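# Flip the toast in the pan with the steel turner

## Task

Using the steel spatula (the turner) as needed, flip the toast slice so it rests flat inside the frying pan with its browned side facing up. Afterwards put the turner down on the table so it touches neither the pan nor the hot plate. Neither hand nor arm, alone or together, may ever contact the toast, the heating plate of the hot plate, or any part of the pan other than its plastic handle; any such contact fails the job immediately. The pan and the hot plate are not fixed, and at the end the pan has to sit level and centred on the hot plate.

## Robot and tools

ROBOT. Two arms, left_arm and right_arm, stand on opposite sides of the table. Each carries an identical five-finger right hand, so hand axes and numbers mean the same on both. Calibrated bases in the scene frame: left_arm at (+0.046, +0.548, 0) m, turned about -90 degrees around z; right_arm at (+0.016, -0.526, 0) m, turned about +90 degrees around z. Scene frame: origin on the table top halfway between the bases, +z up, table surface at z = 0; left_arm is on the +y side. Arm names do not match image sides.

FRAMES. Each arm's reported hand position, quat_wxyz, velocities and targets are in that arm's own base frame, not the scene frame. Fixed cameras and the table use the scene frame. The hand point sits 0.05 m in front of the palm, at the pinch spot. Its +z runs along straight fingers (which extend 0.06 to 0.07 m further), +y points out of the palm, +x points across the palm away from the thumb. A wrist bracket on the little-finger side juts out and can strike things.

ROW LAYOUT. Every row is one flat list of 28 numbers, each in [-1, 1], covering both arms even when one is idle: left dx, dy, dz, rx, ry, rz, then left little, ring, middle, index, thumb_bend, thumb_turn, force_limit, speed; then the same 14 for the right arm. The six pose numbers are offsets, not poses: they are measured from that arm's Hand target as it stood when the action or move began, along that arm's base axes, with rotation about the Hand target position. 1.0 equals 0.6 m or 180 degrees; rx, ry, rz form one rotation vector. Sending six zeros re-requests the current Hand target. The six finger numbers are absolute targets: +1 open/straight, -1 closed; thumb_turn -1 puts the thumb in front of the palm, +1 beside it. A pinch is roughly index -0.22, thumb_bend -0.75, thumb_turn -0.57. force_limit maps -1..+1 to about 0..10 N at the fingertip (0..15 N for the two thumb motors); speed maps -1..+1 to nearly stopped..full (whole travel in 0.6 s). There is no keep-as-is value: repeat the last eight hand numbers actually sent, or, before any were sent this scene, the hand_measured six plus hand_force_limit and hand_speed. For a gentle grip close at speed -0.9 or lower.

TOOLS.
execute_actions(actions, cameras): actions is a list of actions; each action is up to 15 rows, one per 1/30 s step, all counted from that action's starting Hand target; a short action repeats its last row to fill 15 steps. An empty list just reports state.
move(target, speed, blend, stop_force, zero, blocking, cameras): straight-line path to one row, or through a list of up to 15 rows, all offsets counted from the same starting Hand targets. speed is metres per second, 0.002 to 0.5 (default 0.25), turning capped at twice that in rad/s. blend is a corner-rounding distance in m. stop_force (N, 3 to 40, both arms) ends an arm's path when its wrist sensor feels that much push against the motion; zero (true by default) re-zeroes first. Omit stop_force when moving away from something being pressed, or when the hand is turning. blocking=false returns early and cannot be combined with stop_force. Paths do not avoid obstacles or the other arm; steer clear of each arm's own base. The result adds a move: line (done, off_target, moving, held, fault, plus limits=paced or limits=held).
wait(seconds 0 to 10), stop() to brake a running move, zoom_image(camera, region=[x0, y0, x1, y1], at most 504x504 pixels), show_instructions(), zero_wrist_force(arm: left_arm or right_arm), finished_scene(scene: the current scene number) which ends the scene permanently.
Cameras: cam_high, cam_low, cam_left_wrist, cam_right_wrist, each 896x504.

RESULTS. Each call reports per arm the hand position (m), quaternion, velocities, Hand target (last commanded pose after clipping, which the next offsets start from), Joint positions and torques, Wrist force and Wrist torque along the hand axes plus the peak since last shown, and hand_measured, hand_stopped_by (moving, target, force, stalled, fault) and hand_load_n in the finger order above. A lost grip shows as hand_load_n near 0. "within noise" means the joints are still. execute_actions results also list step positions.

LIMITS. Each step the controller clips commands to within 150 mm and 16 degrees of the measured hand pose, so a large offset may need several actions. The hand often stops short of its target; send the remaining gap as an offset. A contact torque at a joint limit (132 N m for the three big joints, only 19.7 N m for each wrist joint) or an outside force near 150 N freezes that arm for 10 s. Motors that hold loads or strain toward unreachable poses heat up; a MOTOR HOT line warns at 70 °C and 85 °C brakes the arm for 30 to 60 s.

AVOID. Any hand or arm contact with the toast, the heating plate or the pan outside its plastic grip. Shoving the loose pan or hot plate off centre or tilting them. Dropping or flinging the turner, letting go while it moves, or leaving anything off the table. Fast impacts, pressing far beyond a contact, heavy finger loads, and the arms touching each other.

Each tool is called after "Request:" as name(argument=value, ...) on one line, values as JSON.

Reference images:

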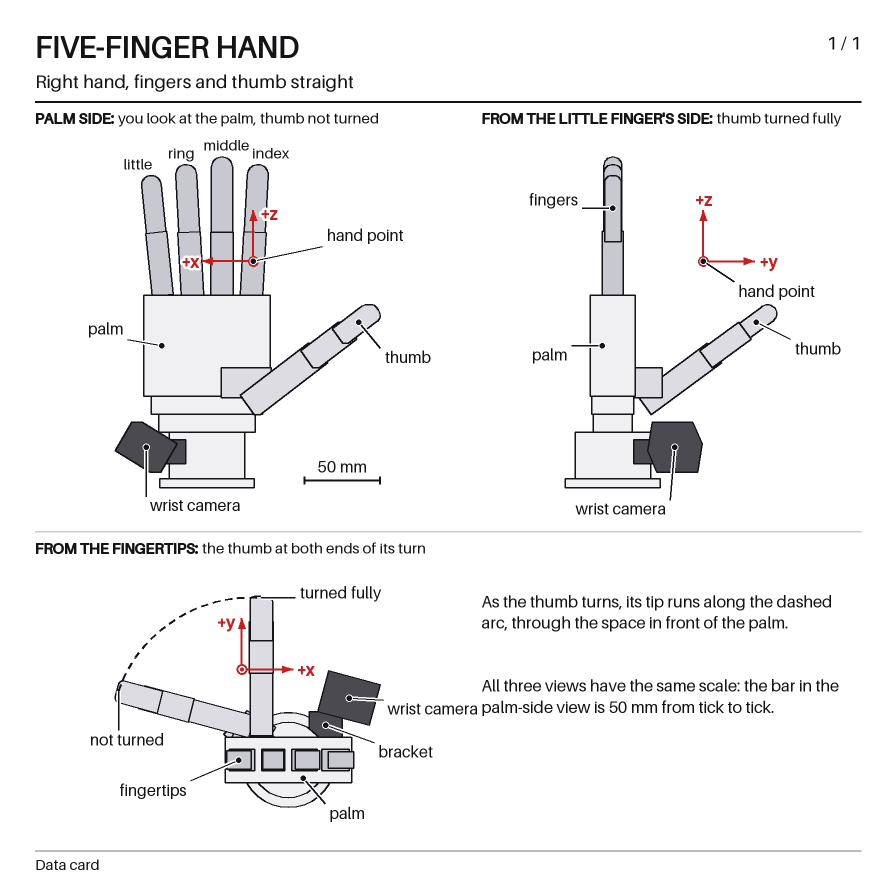

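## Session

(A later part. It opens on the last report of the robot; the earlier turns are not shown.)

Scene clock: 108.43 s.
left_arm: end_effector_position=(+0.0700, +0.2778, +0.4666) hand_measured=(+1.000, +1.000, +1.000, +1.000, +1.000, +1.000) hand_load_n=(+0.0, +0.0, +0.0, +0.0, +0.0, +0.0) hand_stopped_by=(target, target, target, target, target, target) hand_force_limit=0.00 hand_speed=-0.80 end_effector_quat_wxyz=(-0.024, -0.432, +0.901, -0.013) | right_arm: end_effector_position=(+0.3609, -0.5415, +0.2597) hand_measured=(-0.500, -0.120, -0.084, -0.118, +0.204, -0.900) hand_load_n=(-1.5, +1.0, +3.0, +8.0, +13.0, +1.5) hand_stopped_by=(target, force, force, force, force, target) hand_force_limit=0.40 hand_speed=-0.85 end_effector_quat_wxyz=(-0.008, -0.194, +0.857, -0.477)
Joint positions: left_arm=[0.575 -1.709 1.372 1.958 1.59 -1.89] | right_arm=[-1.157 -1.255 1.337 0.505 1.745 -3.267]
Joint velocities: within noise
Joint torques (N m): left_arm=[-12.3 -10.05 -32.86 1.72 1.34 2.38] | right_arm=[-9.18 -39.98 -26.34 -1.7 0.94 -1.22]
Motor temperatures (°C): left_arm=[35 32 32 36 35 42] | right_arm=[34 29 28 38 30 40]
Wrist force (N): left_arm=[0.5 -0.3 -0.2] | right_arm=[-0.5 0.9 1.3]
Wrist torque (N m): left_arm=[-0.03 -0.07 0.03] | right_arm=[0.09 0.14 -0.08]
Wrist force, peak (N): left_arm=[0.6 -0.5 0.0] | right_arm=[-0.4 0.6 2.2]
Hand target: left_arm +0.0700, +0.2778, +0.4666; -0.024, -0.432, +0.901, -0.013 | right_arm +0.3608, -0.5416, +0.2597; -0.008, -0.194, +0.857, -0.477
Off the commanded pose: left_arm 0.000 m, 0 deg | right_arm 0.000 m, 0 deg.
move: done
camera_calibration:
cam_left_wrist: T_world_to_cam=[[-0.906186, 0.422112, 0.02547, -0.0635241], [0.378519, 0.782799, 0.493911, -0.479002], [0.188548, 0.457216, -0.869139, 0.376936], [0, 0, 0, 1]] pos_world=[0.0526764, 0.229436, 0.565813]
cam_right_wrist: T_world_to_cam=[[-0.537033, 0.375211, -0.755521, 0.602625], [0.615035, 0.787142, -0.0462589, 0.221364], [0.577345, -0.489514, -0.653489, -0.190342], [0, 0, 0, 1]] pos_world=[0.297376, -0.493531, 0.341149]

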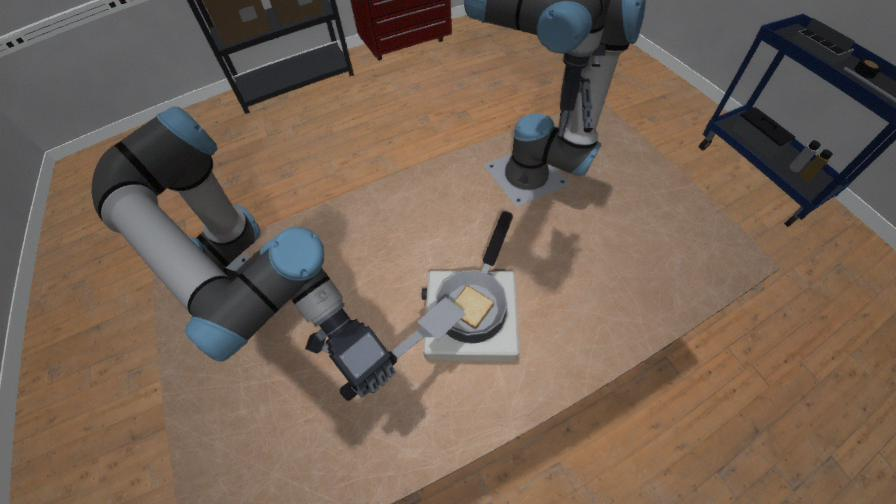

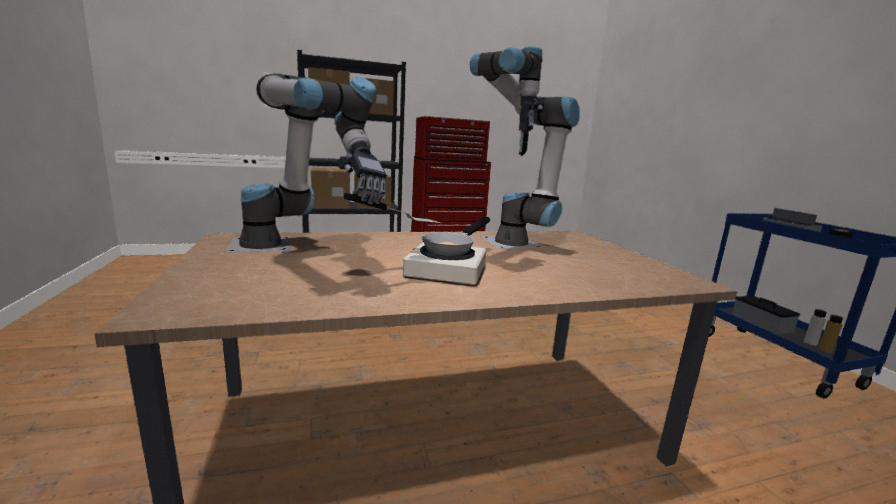

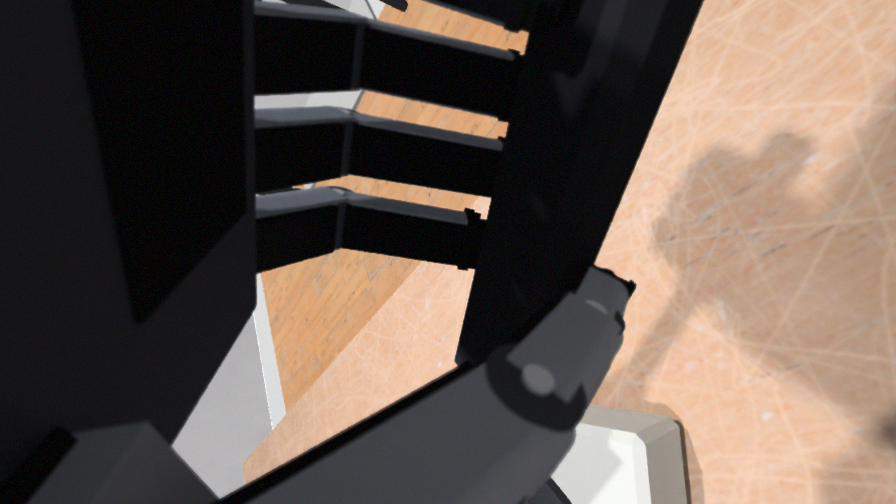

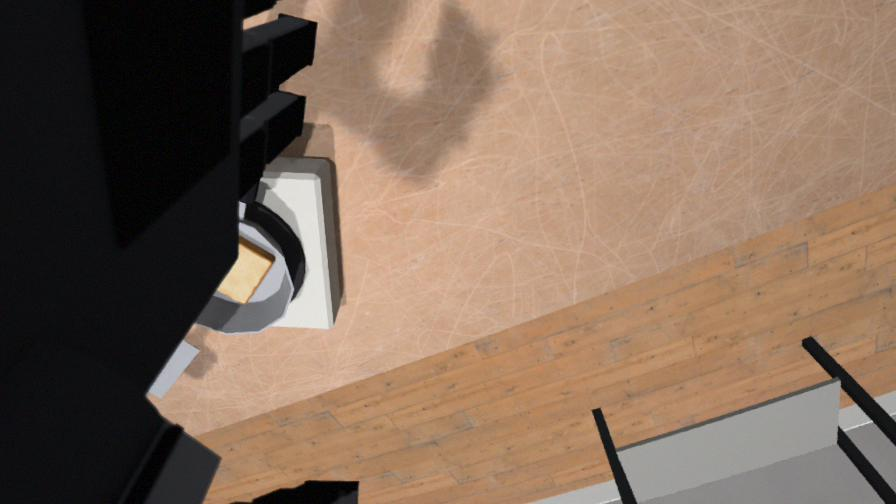

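Request:
move(target=[0,0,0,0,0,0,1,1,1,1,1,1,0,-0.8,0,0,-0.1,0,0,0,-0.5,-0.5,-0.5,-0.5,-0.75,-0.9,0.4,-0.85], speed=0.08)

Request:
zoom_image(camera="cam_low", region=[380, 180, 500, 290])

Request:
zoom_image(camera="cam_high", region=[400, 230, 540, 370])

Scene clock: 115.50 s.
left_arm: end_effector_position=(+0.0700, +0.2778, +0.4666) hand_measured=(+1.000, +1.000, +1.000, +1.000, +1.000, +1.000) hand_load_n=(-0.5, +0.0, +0.0, +0.0, +0.0, +0.0) hand_stopped_by=(target, target, target, target, target, target) hand_force_limit=0.00 hand_speed=-0.80 end_effector_quat_wxyz=(-0.024, -0.432, +0.901, -0.013) | right_arm: end_effector_position=(+0.3608, -0.5416, +0.1996) hand_measured=(-0.500, -0.120, -0.084, -0.118, +0.204, -0.900) hand_load_n=(-1.5, +1.0, +3.0, +7.5, +13.0, +1.5) hand_stopped_by=(target, force, force, force, force, target) hand_force_limit=0.40 hand_speed=-0.85 end_effector_quat_wxyz=(-0.008, -0.194, +0.857, -0.477)
Joint positions: left_arm=[0.575 -1.709 1.372 1.958 1.59 -1.89] | right_arm=[-1.157 -1.233 1.462 0.357 1.745 -3.267]
Joint velocities: within noise
Joint torques (N m): left_arm=[-11.63 -9.7 -32 1.63 1.29 2.48] | right_arm=[-5.56 -47.02 -33.97 0.65 -1.24 -0.16]
Motor temperatures (°C): left_arm=[35 32 32 36 35 42] | right_arm=[34 29 28 37 30 40]
Wrist force (N): left_arm=[0.1 0.0 0.0] | right_arm=[-0.6 1.0 1.4]
Wrist torque (N m): left_arm=[0.00 -0.02 0.01] | right_arm=[0.11 0.19 -0.08]
Wrist force, peak (N): left_arm=[0.8 0.1 0.3] | right_arm=[-0.6 1.9 2.0]
Hand target: left_arm +0.0700, +0.2778, +0.4666; -0.024, -0.432, +0.901, -0.013 | right_arm +0.3608, -0.5416, +0.1997; -0.008, -0.194, +0.857, -0.477
Off the commanded pose: left_arm 0.000 m, 0 deg | right_arm 0.000 m, 0 deg.
move: done
camera_calibration:
cam_left_wrist: T_world_to_cam=[[-0.906186, 0.422112, 0.0254701, -0.0635242], [0.37852, 0.782799, 0.493911, -0.479002], [0.188548, 0.457216, -0.869139, 0.376936], [0, 0, 0, 1]] pos_world=[0.0526765, 0.229436, 0.565813]
cam_right_wrist: T_world_to_cam=[[-0.536998, 0.375445, -0.75543, 0.557314], [0.615279, 0.786951, -0.04626, 0.218503], [0.577118, -0.489641, -0.653594, -0.22952], [0, 0, 0, 1]] pos_world=[0.297296, -0.493575, 0.281107]

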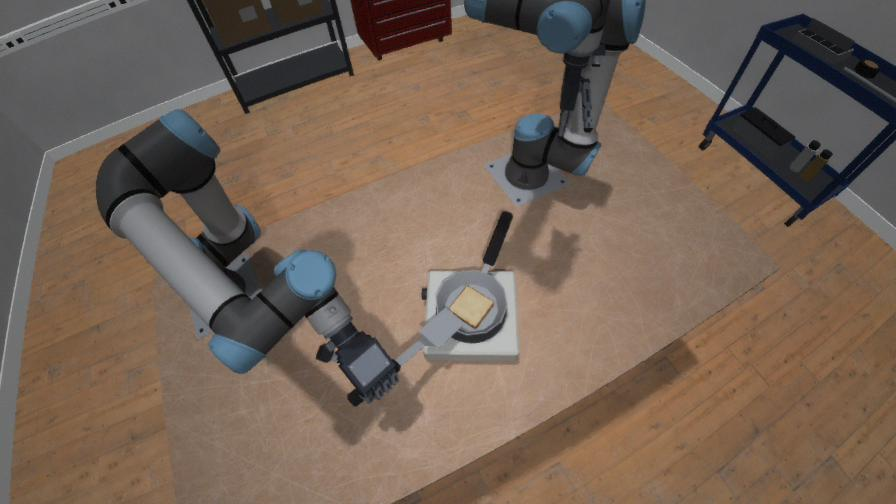

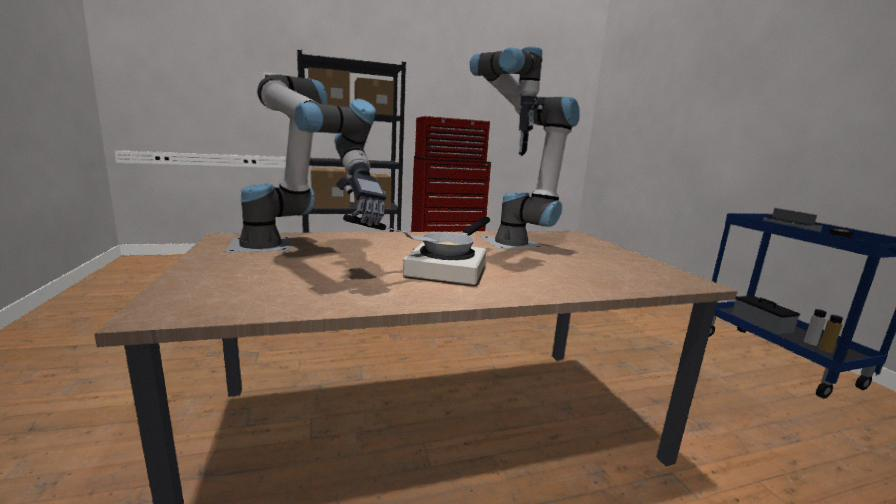

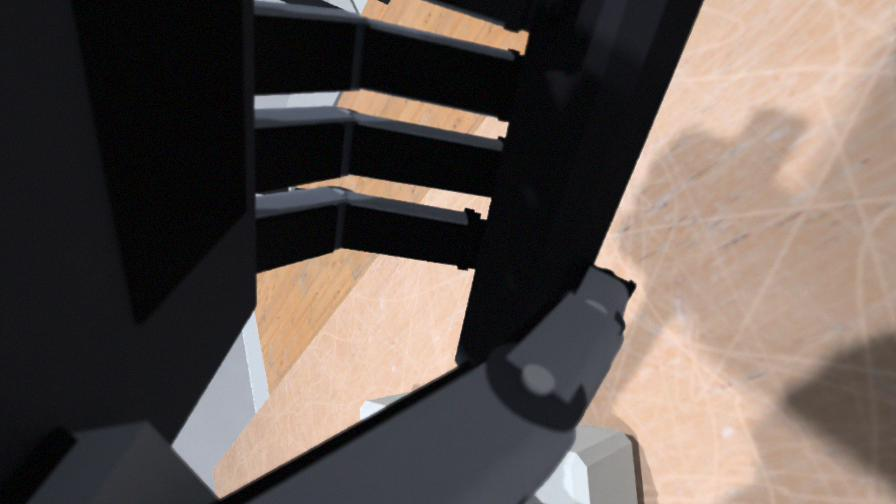

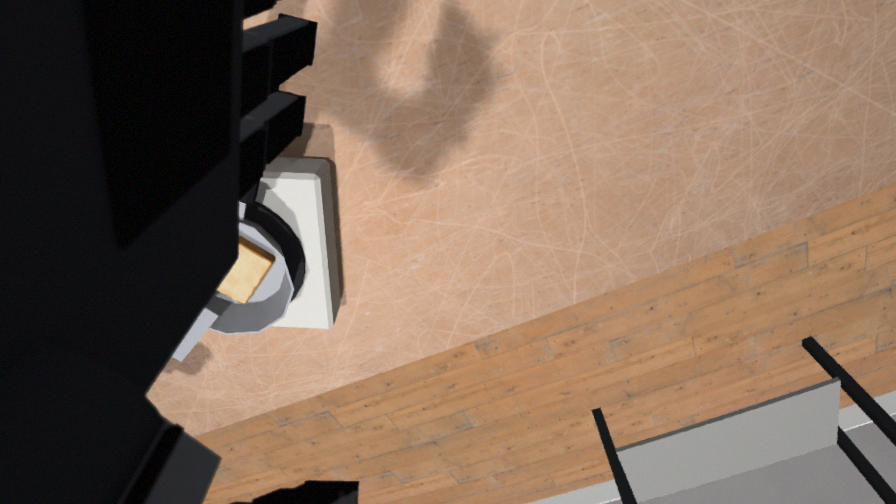

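Scaled by 4.200 from the camera's 896x504 image, which has a finer 1280x720 frame.

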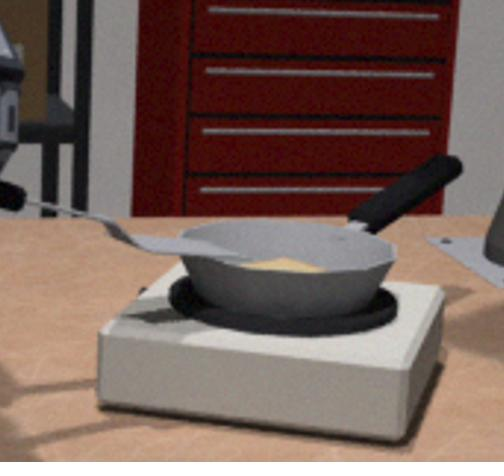

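Scaled by 3.600 from the camera's 896x504 image, which has a finer 1280x720 frame.

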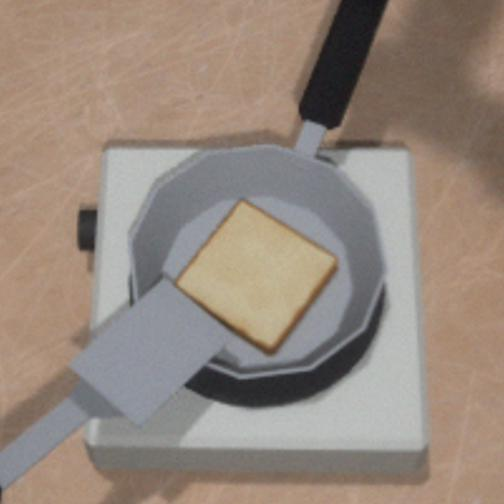

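Request:
move(target=[0,0,0,0,0,0,1,1,1,1,1,1,0,-0.8,0.1368,0.0363,0.1823,-0.0589,0.1559,0,-0.5,-0.5,-0.5,-0.5,-0.75,-0.9,0.4,-0.85], speed=0.12)

Request:
zoom_image(camera="cam_low", region=[360, 160, 500, 290])

Request:
zoom_image(camera="cam_high", region=[400, 230, 540, 370])

Scene clock: 128.30 s.
left_arm: end_effector_position=(+0.0700, +0.2778, +0.4666) hand_measured=(+1.000, +1.000, +1.000, +1.000, +1.000, +1.000) hand_load_n=(+0.0, +0.0, +0.0, +0.0, +0.0, +0.0) hand_stopped_by=(target, target, target, target, target, target) hand_force_limit=0.00 hand_speed=-0.80 end_effector_quat_wxyz=(-0.024, -0.432, +0.901, -0.013) | right_arm: end_effector_position=(+0.4430, -0.5198, +0.3090) hand_measured=(-0.500, -0.120, -0.084, -0.118, +0.204, -0.900) hand_load_n=(-1.0, +1.0, +3.0, +7.5, +13.0, +1.5) hand_stopped_by=(target, force, force, force, force, target) hand_force_limit=0.40 hand_speed=-0.85 end_effector_quat_wxyz=(-0.233, -0.302, +0.782, -0.492)
Joint positions: left_arm=[0.575 -1.709 1.372 1.958 1.59 -1.89] | right_arm=[-0.82 -1.013 0.938 0.656 2.306 -3.538]
Joint velocities: within noise
Joint torques (N m): left_arm=[-10.81 -10.44 -32.13 1.5 1.45 2.81] | right_arm=[-4.91 -53.67 -25.32 -1.34 1.08 0.49]
Motor temperatures (°C): left_arm=[35 32 32 36 35 42] | right_arm=[34 29 28 37 30 40]
Wrist force (N): left_arm=[0.4 0.0 -0.3] | right_arm=[-1.2 0.8 1.4]
Wrist torque (N m): left_arm=[0.02 -0.05 0.02] | right_arm=[0.15 0.20 -0.15]
Wrist force, peak (N): left_arm=[0.8 -0.1 -0.1] | right_arm=[0.4 1.9 1.6]
Hand target: left_arm +0.0700, +0.2778, +0.4666; -0.024, -0.432, +0.901, -0.013 | right_arm +0.4429, -0.5198, +0.3090; -0.233, -0.302, +0.782, -0.492
Off the commanded pose: left_arm 0.000 m, 0 deg | right_arm 0.000 m, 0 deg.
move: done
camera_calibration:
cam_left_wrist: T_world_to_cam=[[-0.906186, 0.422112, 0.0254698, -0.0635241], [0.37852, 0.782799, 0.493911, -0.479002], [0.188548, 0.457216, -0.869139, 0.376936], [0, 0, 0, 1]] pos_world=[0.0526766, 0.229436, 0.565813]
cam_right_wrist: T_world_to_cam=[[-0.844003, 0.259271, -0.469509, 0.66314], [0.48655, 0.738461, -0.466845, 0.31766], [0.225674, -0.622458, -0.749411, -0.0785139], [0, 0, 0, 1]] pos_world=[0.422853, -0.455384, 0.400809]

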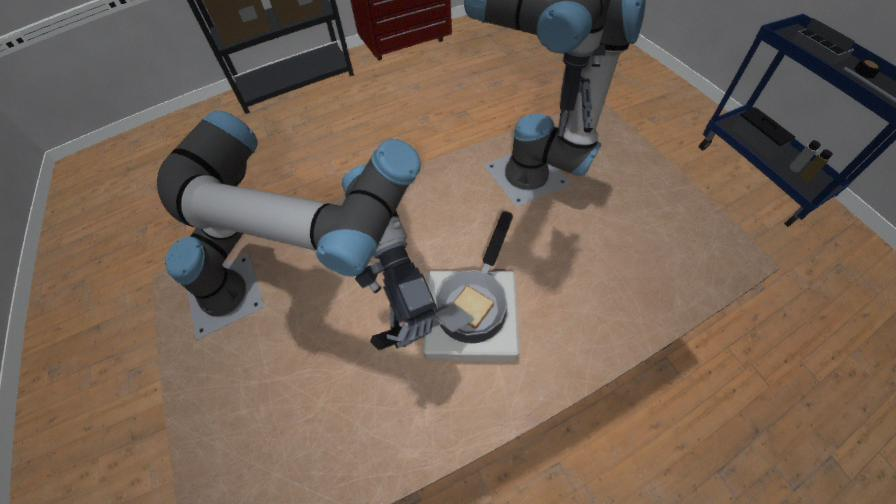

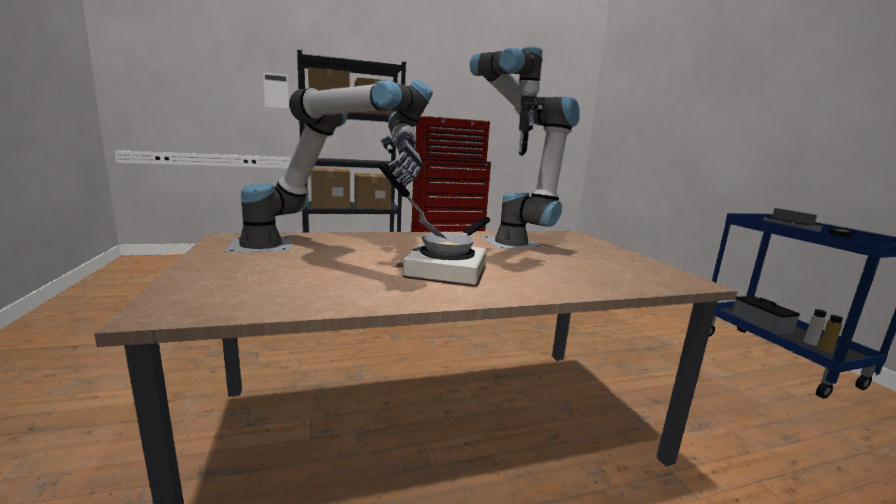

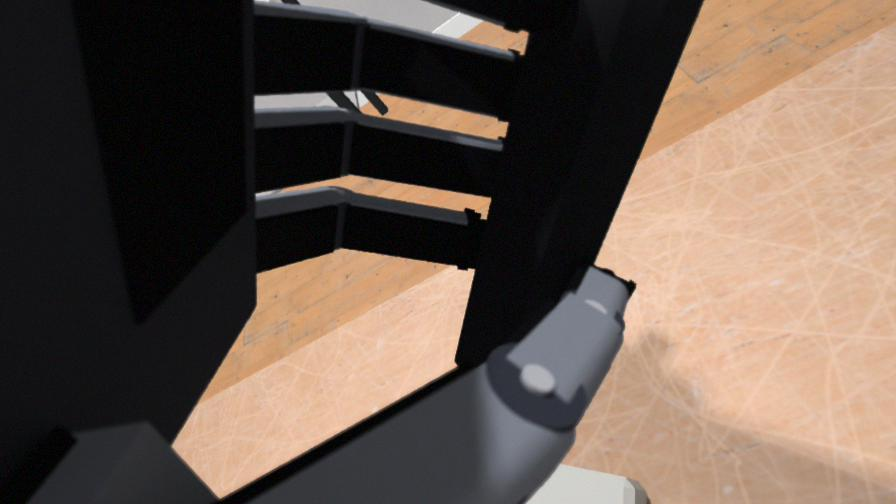

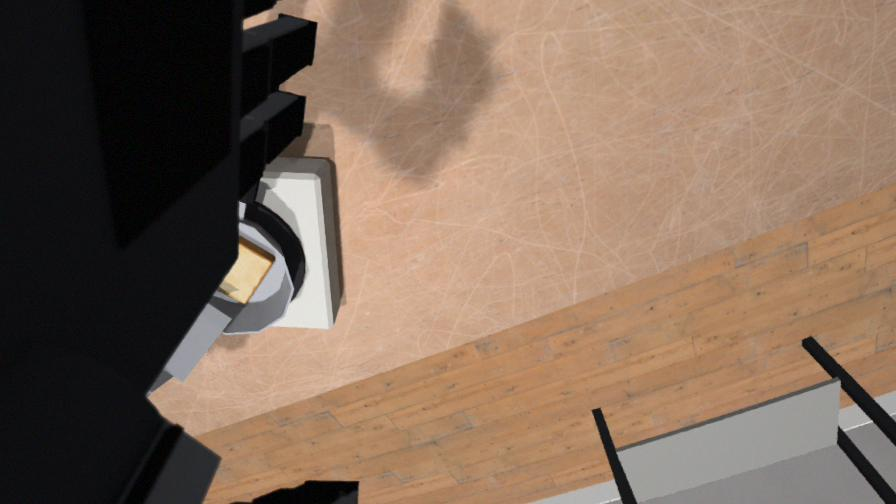

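Scaled by 3.600 from the camera's 896x504 image, which has a finer 1280x720 frame.

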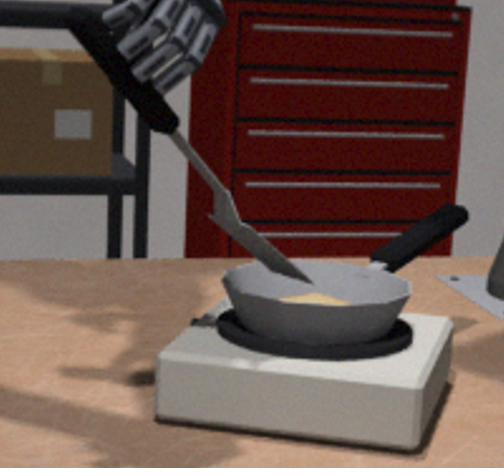

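Scaled by 3.600 from the camera's 896x504 image, which has a finer 1280x720 frame.

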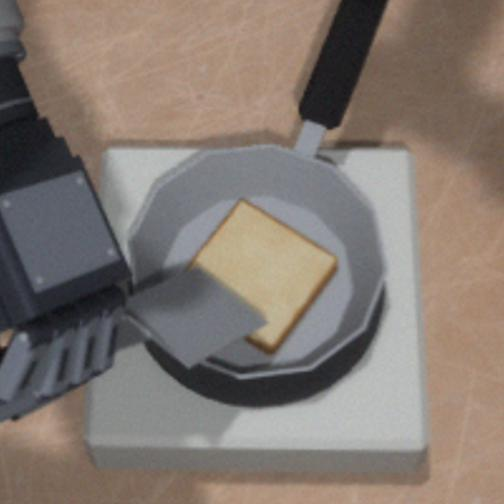

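Request:
move(target=[0,0,0,0,0,0,1,1,1,1,1,1,0,-0.8,0.003,0.001,-0.01,-0.0098,0.0260,0,-0.5,-0.5,-0.5,-0.5,-0.75,-0.9,0.4,-0.85], speed=0.08, cameras=[])

Request:
move(target=[0,0,0,0,0,0,1,1,1,1,1,1,0,-0.8,0,0,-0.1,0,0,0,-0.5,-0.5,-0.5,-0.5,-0.75,-0.9,0.4,-0.85], speed=0.02, stop_force=3)

Request:
zoom_image(camera="cam_low", region=[400, 200, 500, 290])

Request:
zoom_image(camera="cam_high", region=[400, 230, 540, 370])

Scene clock: 131.17 s.
left_arm: end_effector_position=(+0.0700, +0.2778, +0.4666) hand_measured=(+1.000, +1.000, +1.000, +1.000, +1.000, +1.000) hand_load_n=(+0.0, +0.0, +0.0, +0.0, +0.0, +0.0) hand_stopped_by=(target, target, target, target, target, target) hand_force_limit=0.00 hand_speed=-0.80 end_effector_quat_wxyz=(-0.024, -0.432, +0.901, -0.013) | right_arm: end_effector_position=(+0.4448, -0.5192, +0.3030) hand_measured=(-0.500, -0.120, -0.084, -0.118, +0.204, -0.900) hand_load_n=(-1.0, +1.0, +3.0, +7.5, +13.0, +2.0) hand_stopped_by=(target, force, force, force, force, target) hand_force_limit=0.40 hand_speed=-0.85 end_effector_quat_wxyz=(-0.270, -0.319, +0.765, -0.491)
Joint positions: left_arm=[0.575 -1.709 1.372 1.958 1.59 -1.89] | right_arm=[-0.795 -0.993 0.944 0.612 2.371 -3.613]
Joint velocities: within noise
Joint torques (N m): left_arm=[-11.14 -9.92 -32.92 1.39 1.22 2.69] | right_arm=[-8.42 -58.52 -23.05 2.71 -0.69 1.83]
Motor temperatures (°C): left_arm=[35 32 32 36 35 42] | right_arm=[33 29 28 37 30 40]
Wrist force (N): left_arm=[0.2 -0.4 -0.1] | right_arm=[-1.1 0.5 1.0]
Wrist torque (N m): left_arm=[-0.04 -0.03 0.00] | right_arm=[0.16 0.14 -0.16]
Wrist force, peak (N): left_arm=[0.7 -0.4 0.0] | right_arm=[-1.6 0.8 1.4]
Hand target: left_arm +0.0700, +0.2778, +0.4666; -0.024, -0.432, +0.901, -0.013 | right_arm +0.4447, -0.5192, +0.3030; -0.270, -0.319, +0.765, -0.491
Off the commanded pose: left_arm 0.000 m, 0 deg | right_arm 0.000 m, 0 deg.
move: done
No camera images: "cameras" was empty.

Scene clock: 134.33 s.
left_arm: end_effector_position=(+0.0700, +0.2778, +0.4666) hand_measured=(+1.000, +1.000, +1.000, +1.000, +1.000, +1.000) hand_load_n=(+0.0, +0.0, +0.0, +0.0, +0.0, +0.0) hand_stopped_by=(target, target, target, target, target, target) hand_force_limit=0.00 hand_speed=-0.80 end_effector_quat_wxyz=(-0.024, -0.432, +0.901, -0.013) | right_arm: end_effector_position=(+0.4447, -0.5192, +0.2600) hand_measured=(-0.500, -0.120, -0.084, -0.118, +0.204, -0.900) hand_load_n=(+0.0, +3.5, +2.5, +4.0, +14.0, +1.5) hand_stopped_by=(target, force, force, force, force, target) hand_force_limit=0.40 hand_speed=-0.85 end_effector_quat_wxyz=(-0.270, -0.319, +0.765, -0.491)
Joint positions: left_arm=[0.575 -1.709 1.372 1.958 1.59 -1.89] | right_arm=[-0.795 -0.992 1.052 0.503 2.371 -3.613]
Joint velocities: within noise
Joint torques (N m): left_arm=[-11.47 -9.43 -31.78 1.53 1.28 2.53] | right_arm=[-5.95 -57.99 -34.2 -1.09 1.83 0.94]
Motor temperatures (°C): left_arm=[35 32 32 36 35 42] | right_arm=[33 29 28 37 30 40]
Wrist force (N): left_arm=[0.3 -0.1 -0.1] | right_arm=[-1.1 -0.2 -0.2]
Wrist torque (N m): left_arm=[-0.01 -0.05 0.02] | right_arm=[0.20 0.03 -0.03]
Wrist force, peak (N): left_arm=[0.7 0.0 -0.4] | right_arm=[-1.3 0.7 1.3]
Hand target: left_arm +0.0700, +0.2778, +0.4666; -0.024, -0.432, +0.901, -0.013 | right_arm +0.4447, -0.5192, +0.2600; -0.270, -0.319, +0.765, -0.491 (not the last commanded pose)
Off the commanded pose: left_arm 0.000 m, 0 deg | right_arm 0.017 m, 0 deg.
move: contact (right_arm)
camera_calibration:
cam_left_wrist: T_world_to_cam=[[-0.906186, 0.422112, 0.0254699, -0.0635241], [0.37852, 0.782799, 0.493911, -0.479002], [0.188548, 0.457216, -0.869139, 0.376936], [0, 0, 0, 1]] pos_world=[0.0526766, 0.229436, 0.565813]
cam_right_wrist: T_world_to_cam=[[-0.879819, 0.24586, -0.406782, 0.634108], [0.445966, 0.723049, -0.527555, 0.319326], [0.164419, -0.645564, -0.745798, -0.100986], [0, 0, 0, 1]] pos_world=[0.432096, -0.451984, 0.351091]

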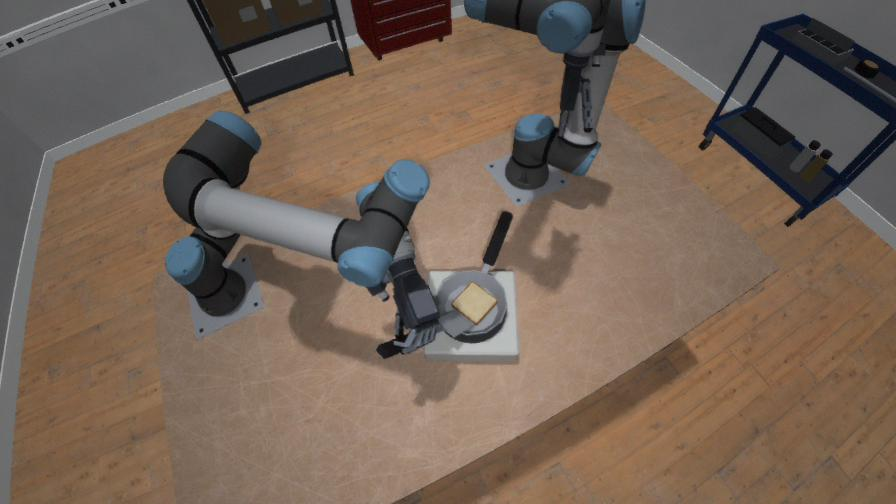

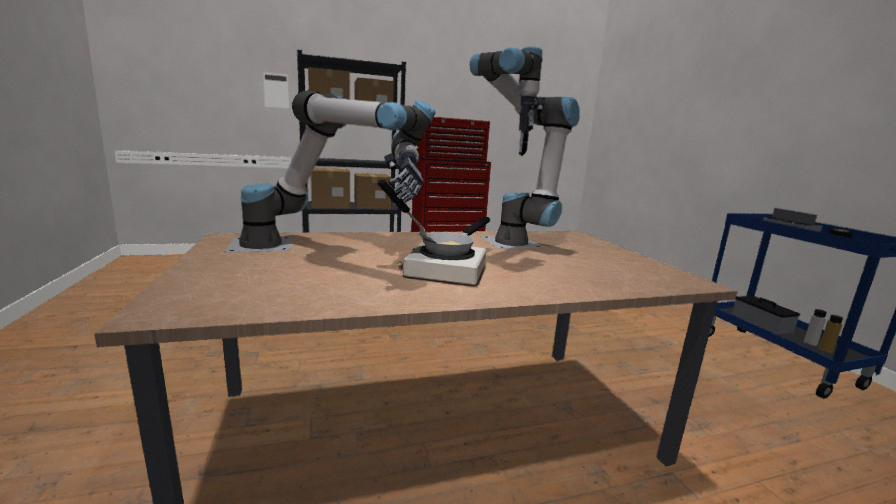

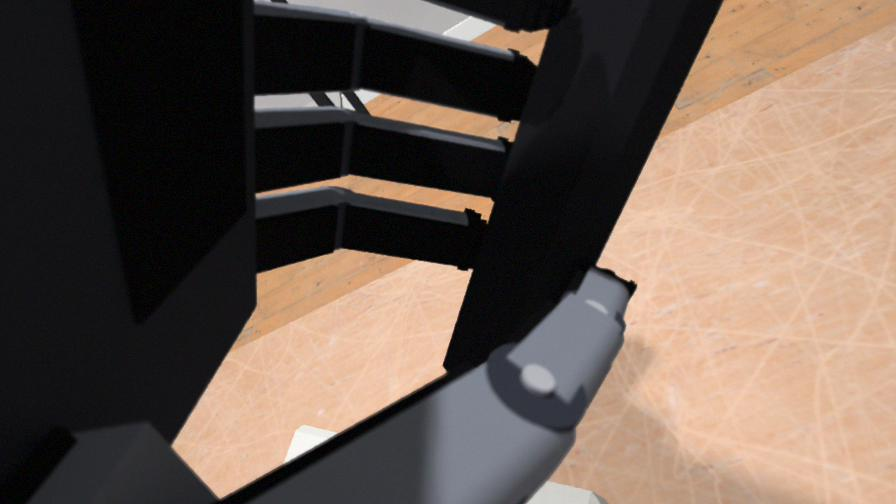

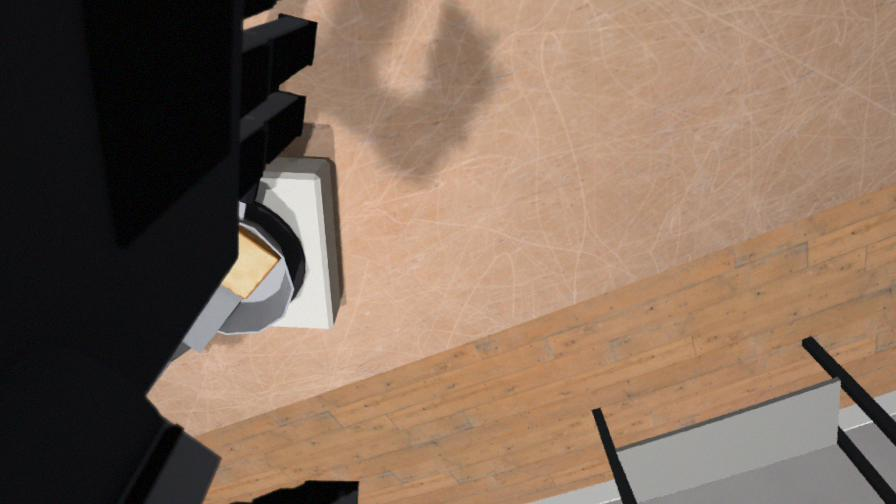

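Scaled by 5.040 from the camera's 896x504 image, which has a finer 1280x720 frame.

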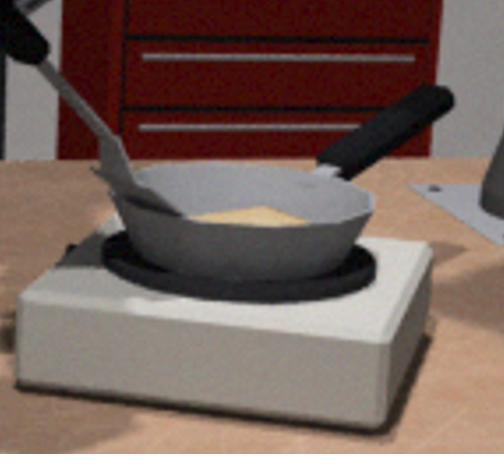

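Scaled by 3.600 from the camera's 896x504 image, which has a finer 1280x720 frame.

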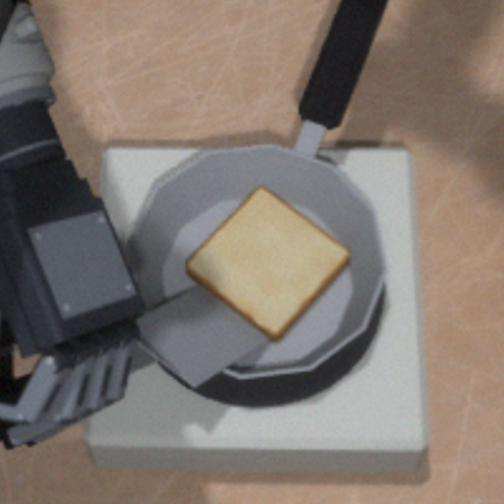

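Request:
move(target=[0,0,0,0,0,0,1,1,1,1,1,1,0,-0.8,-0.0102,-0.0038,-0.0327,0.0157,-0.0416,0,-0.5,-0.5,-0.5,-0.5,-0.75,-0.9,0.4,-0.85], speed=0.06)

Request:
zoom_image(camera="cam_low", region=[400, 200, 500, 290])

Request:
zoom_image(camera="cam_high", region=[400, 230, 540, 370])

Scene clock: 139.07 s.
left_arm: end_effector_position=(+0.0700, +0.2778, +0.4666) hand_measured=(+1.000, +1.000, +1.000, +1.000, +1.000, +1.000) hand_load_n=(+0.0, +0.0, +0.0, +0.0, +0.0, +0.0) hand_stopped_by=(target, target, target, target, target, target) hand_force_limit=0.00 hand_speed=-0.80 end_effector_quat_wxyz=(-0.024, -0.432, +0.901, -0.013) | right_arm: end_effector_position=(+0.4385, -0.5215, +0.2403) hand_measured=(-0.500, -0.120, -0.084, -0.118, +0.204, -0.900) hand_load_n=(+0.0, +2.5, +4.0, +5.0, +13.0, -3.0) hand_stopped_by=(target, force, force, force, force, target) hand_force_limit=0.40 hand_speed=-0.85 end_effector_quat_wxyz=(-0.211, -0.292, +0.792, -0.492) end_effector_velocity=(+0.000, -0.001, +0.001) end_effector_angular_velocity=(-0.003, +0.005, -0.001)
Joint positions: left_arm=[0.575 -1.709 1.372 1.958 1.59 -1.89] | right_arm=[-0.842 -1.031 1.129 0.489 2.261 -3.5]
Joint velocities: left_arm=[within noise] | right_arm=[0 0.001 -0.003 0 0.004 -0.005]
Joint torques (N m): left_arm=[-11.76 -9.75 -31.85 1.67 1.25 2.43] | right_arm=[10.05 -40.25 -33.72 0.59 1.06 -1.38]
Motor temperatures (°C): left_arm=[35 32 32 36 35 42] | right_arm=[33 29 28 37 30 40]
Wrist force (N): left_arm=[0.3 -0.1 -0.2] | right_arm=[6.5 -2.0 -0.8]
Wrist torque (N m): left_arm=[-0.01 -0.04 0.01] | right_arm=[0.11 0.03 -0.05]
Wrist force, peak (N): left_arm=[0.6 -0.5 0.1] | right_arm=[9.5 -1.3 -0.2]
Hand target: left_arm +0.0700, +0.2778, +0.4666; -0.024, -0.432, +0.901, -0.013 | right_arm +0.4386, -0.5215, +0.2403; -0.211, -0.292, +0.792, -0.492
Off the commanded pose: left_arm 0.000 m, 0 deg | right_arm 0.000 m, 0 deg.
move: done
camera_calibration:
cam_left_wrist: T_world_to_cam=[[-0.906186, 0.422113, 0.0254698, -0.0635241], [0.37852, 0.782799, 0.493911, -0.479002], [0.188548, 0.457216, -0.869139, 0.376936], [0, 0, 0, 1]] pos_world=[0.0526766, 0.229436, 0.565813]
cam_right_wrist: T_world_to_cam=[[-0.819968, 0.268499, -0.505531, 0.630529], [0.508758, 0.746599, -0.428667, 0.274386], [0.262332, -0.608686, -0.748788, -0.139097], [0, 0, 0, 1]] pos_world=[0.413907, -0.458819, 0.332218]

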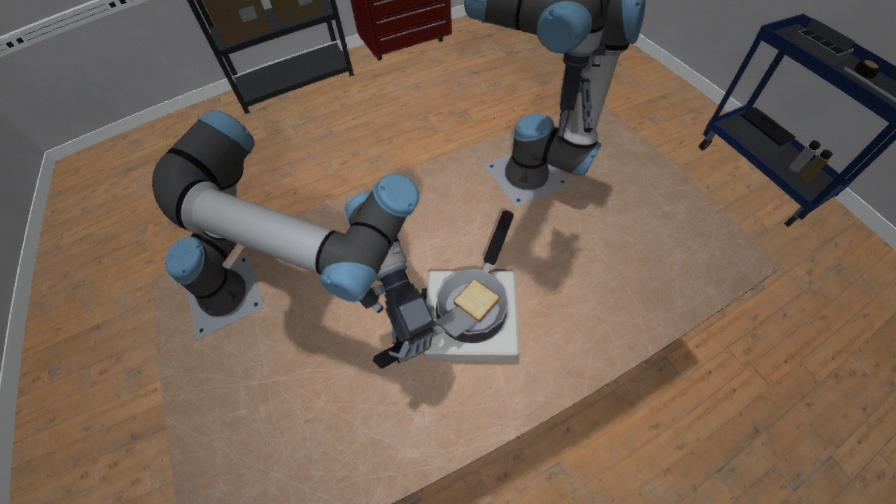

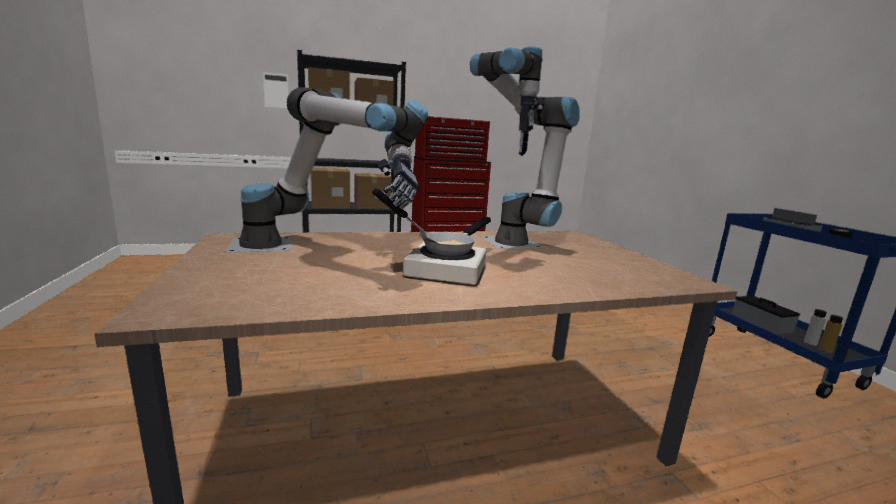

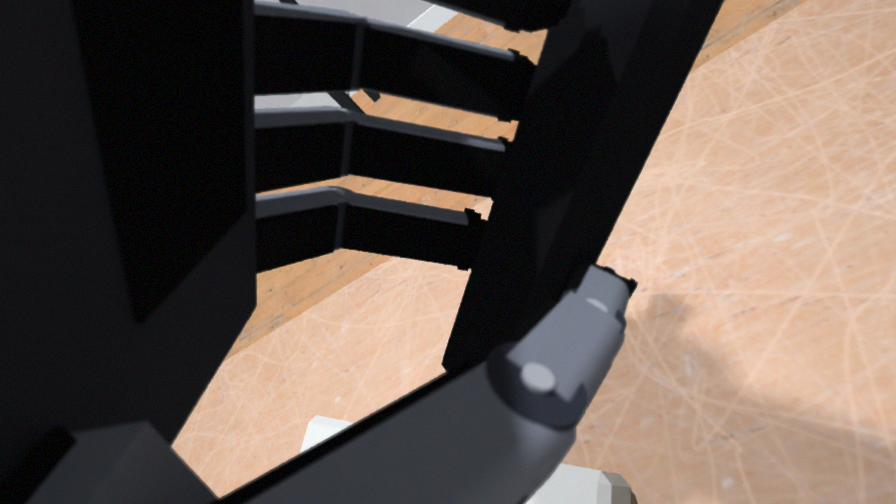

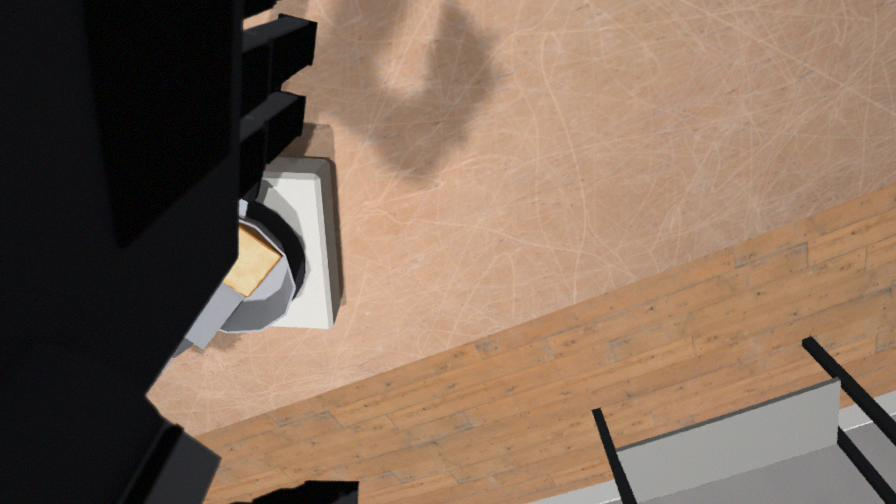

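Scaled by 5.040 from the camera's 896x504 image, which has a finer 1280x720 frame.

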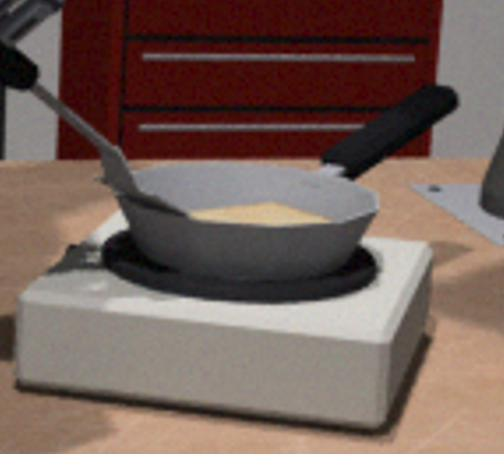

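Scaled by 3.600 from the camera's 896x504 image, which has a finer 1280x720 frame.

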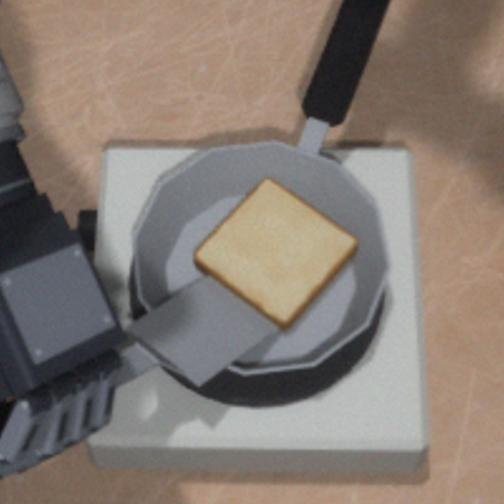

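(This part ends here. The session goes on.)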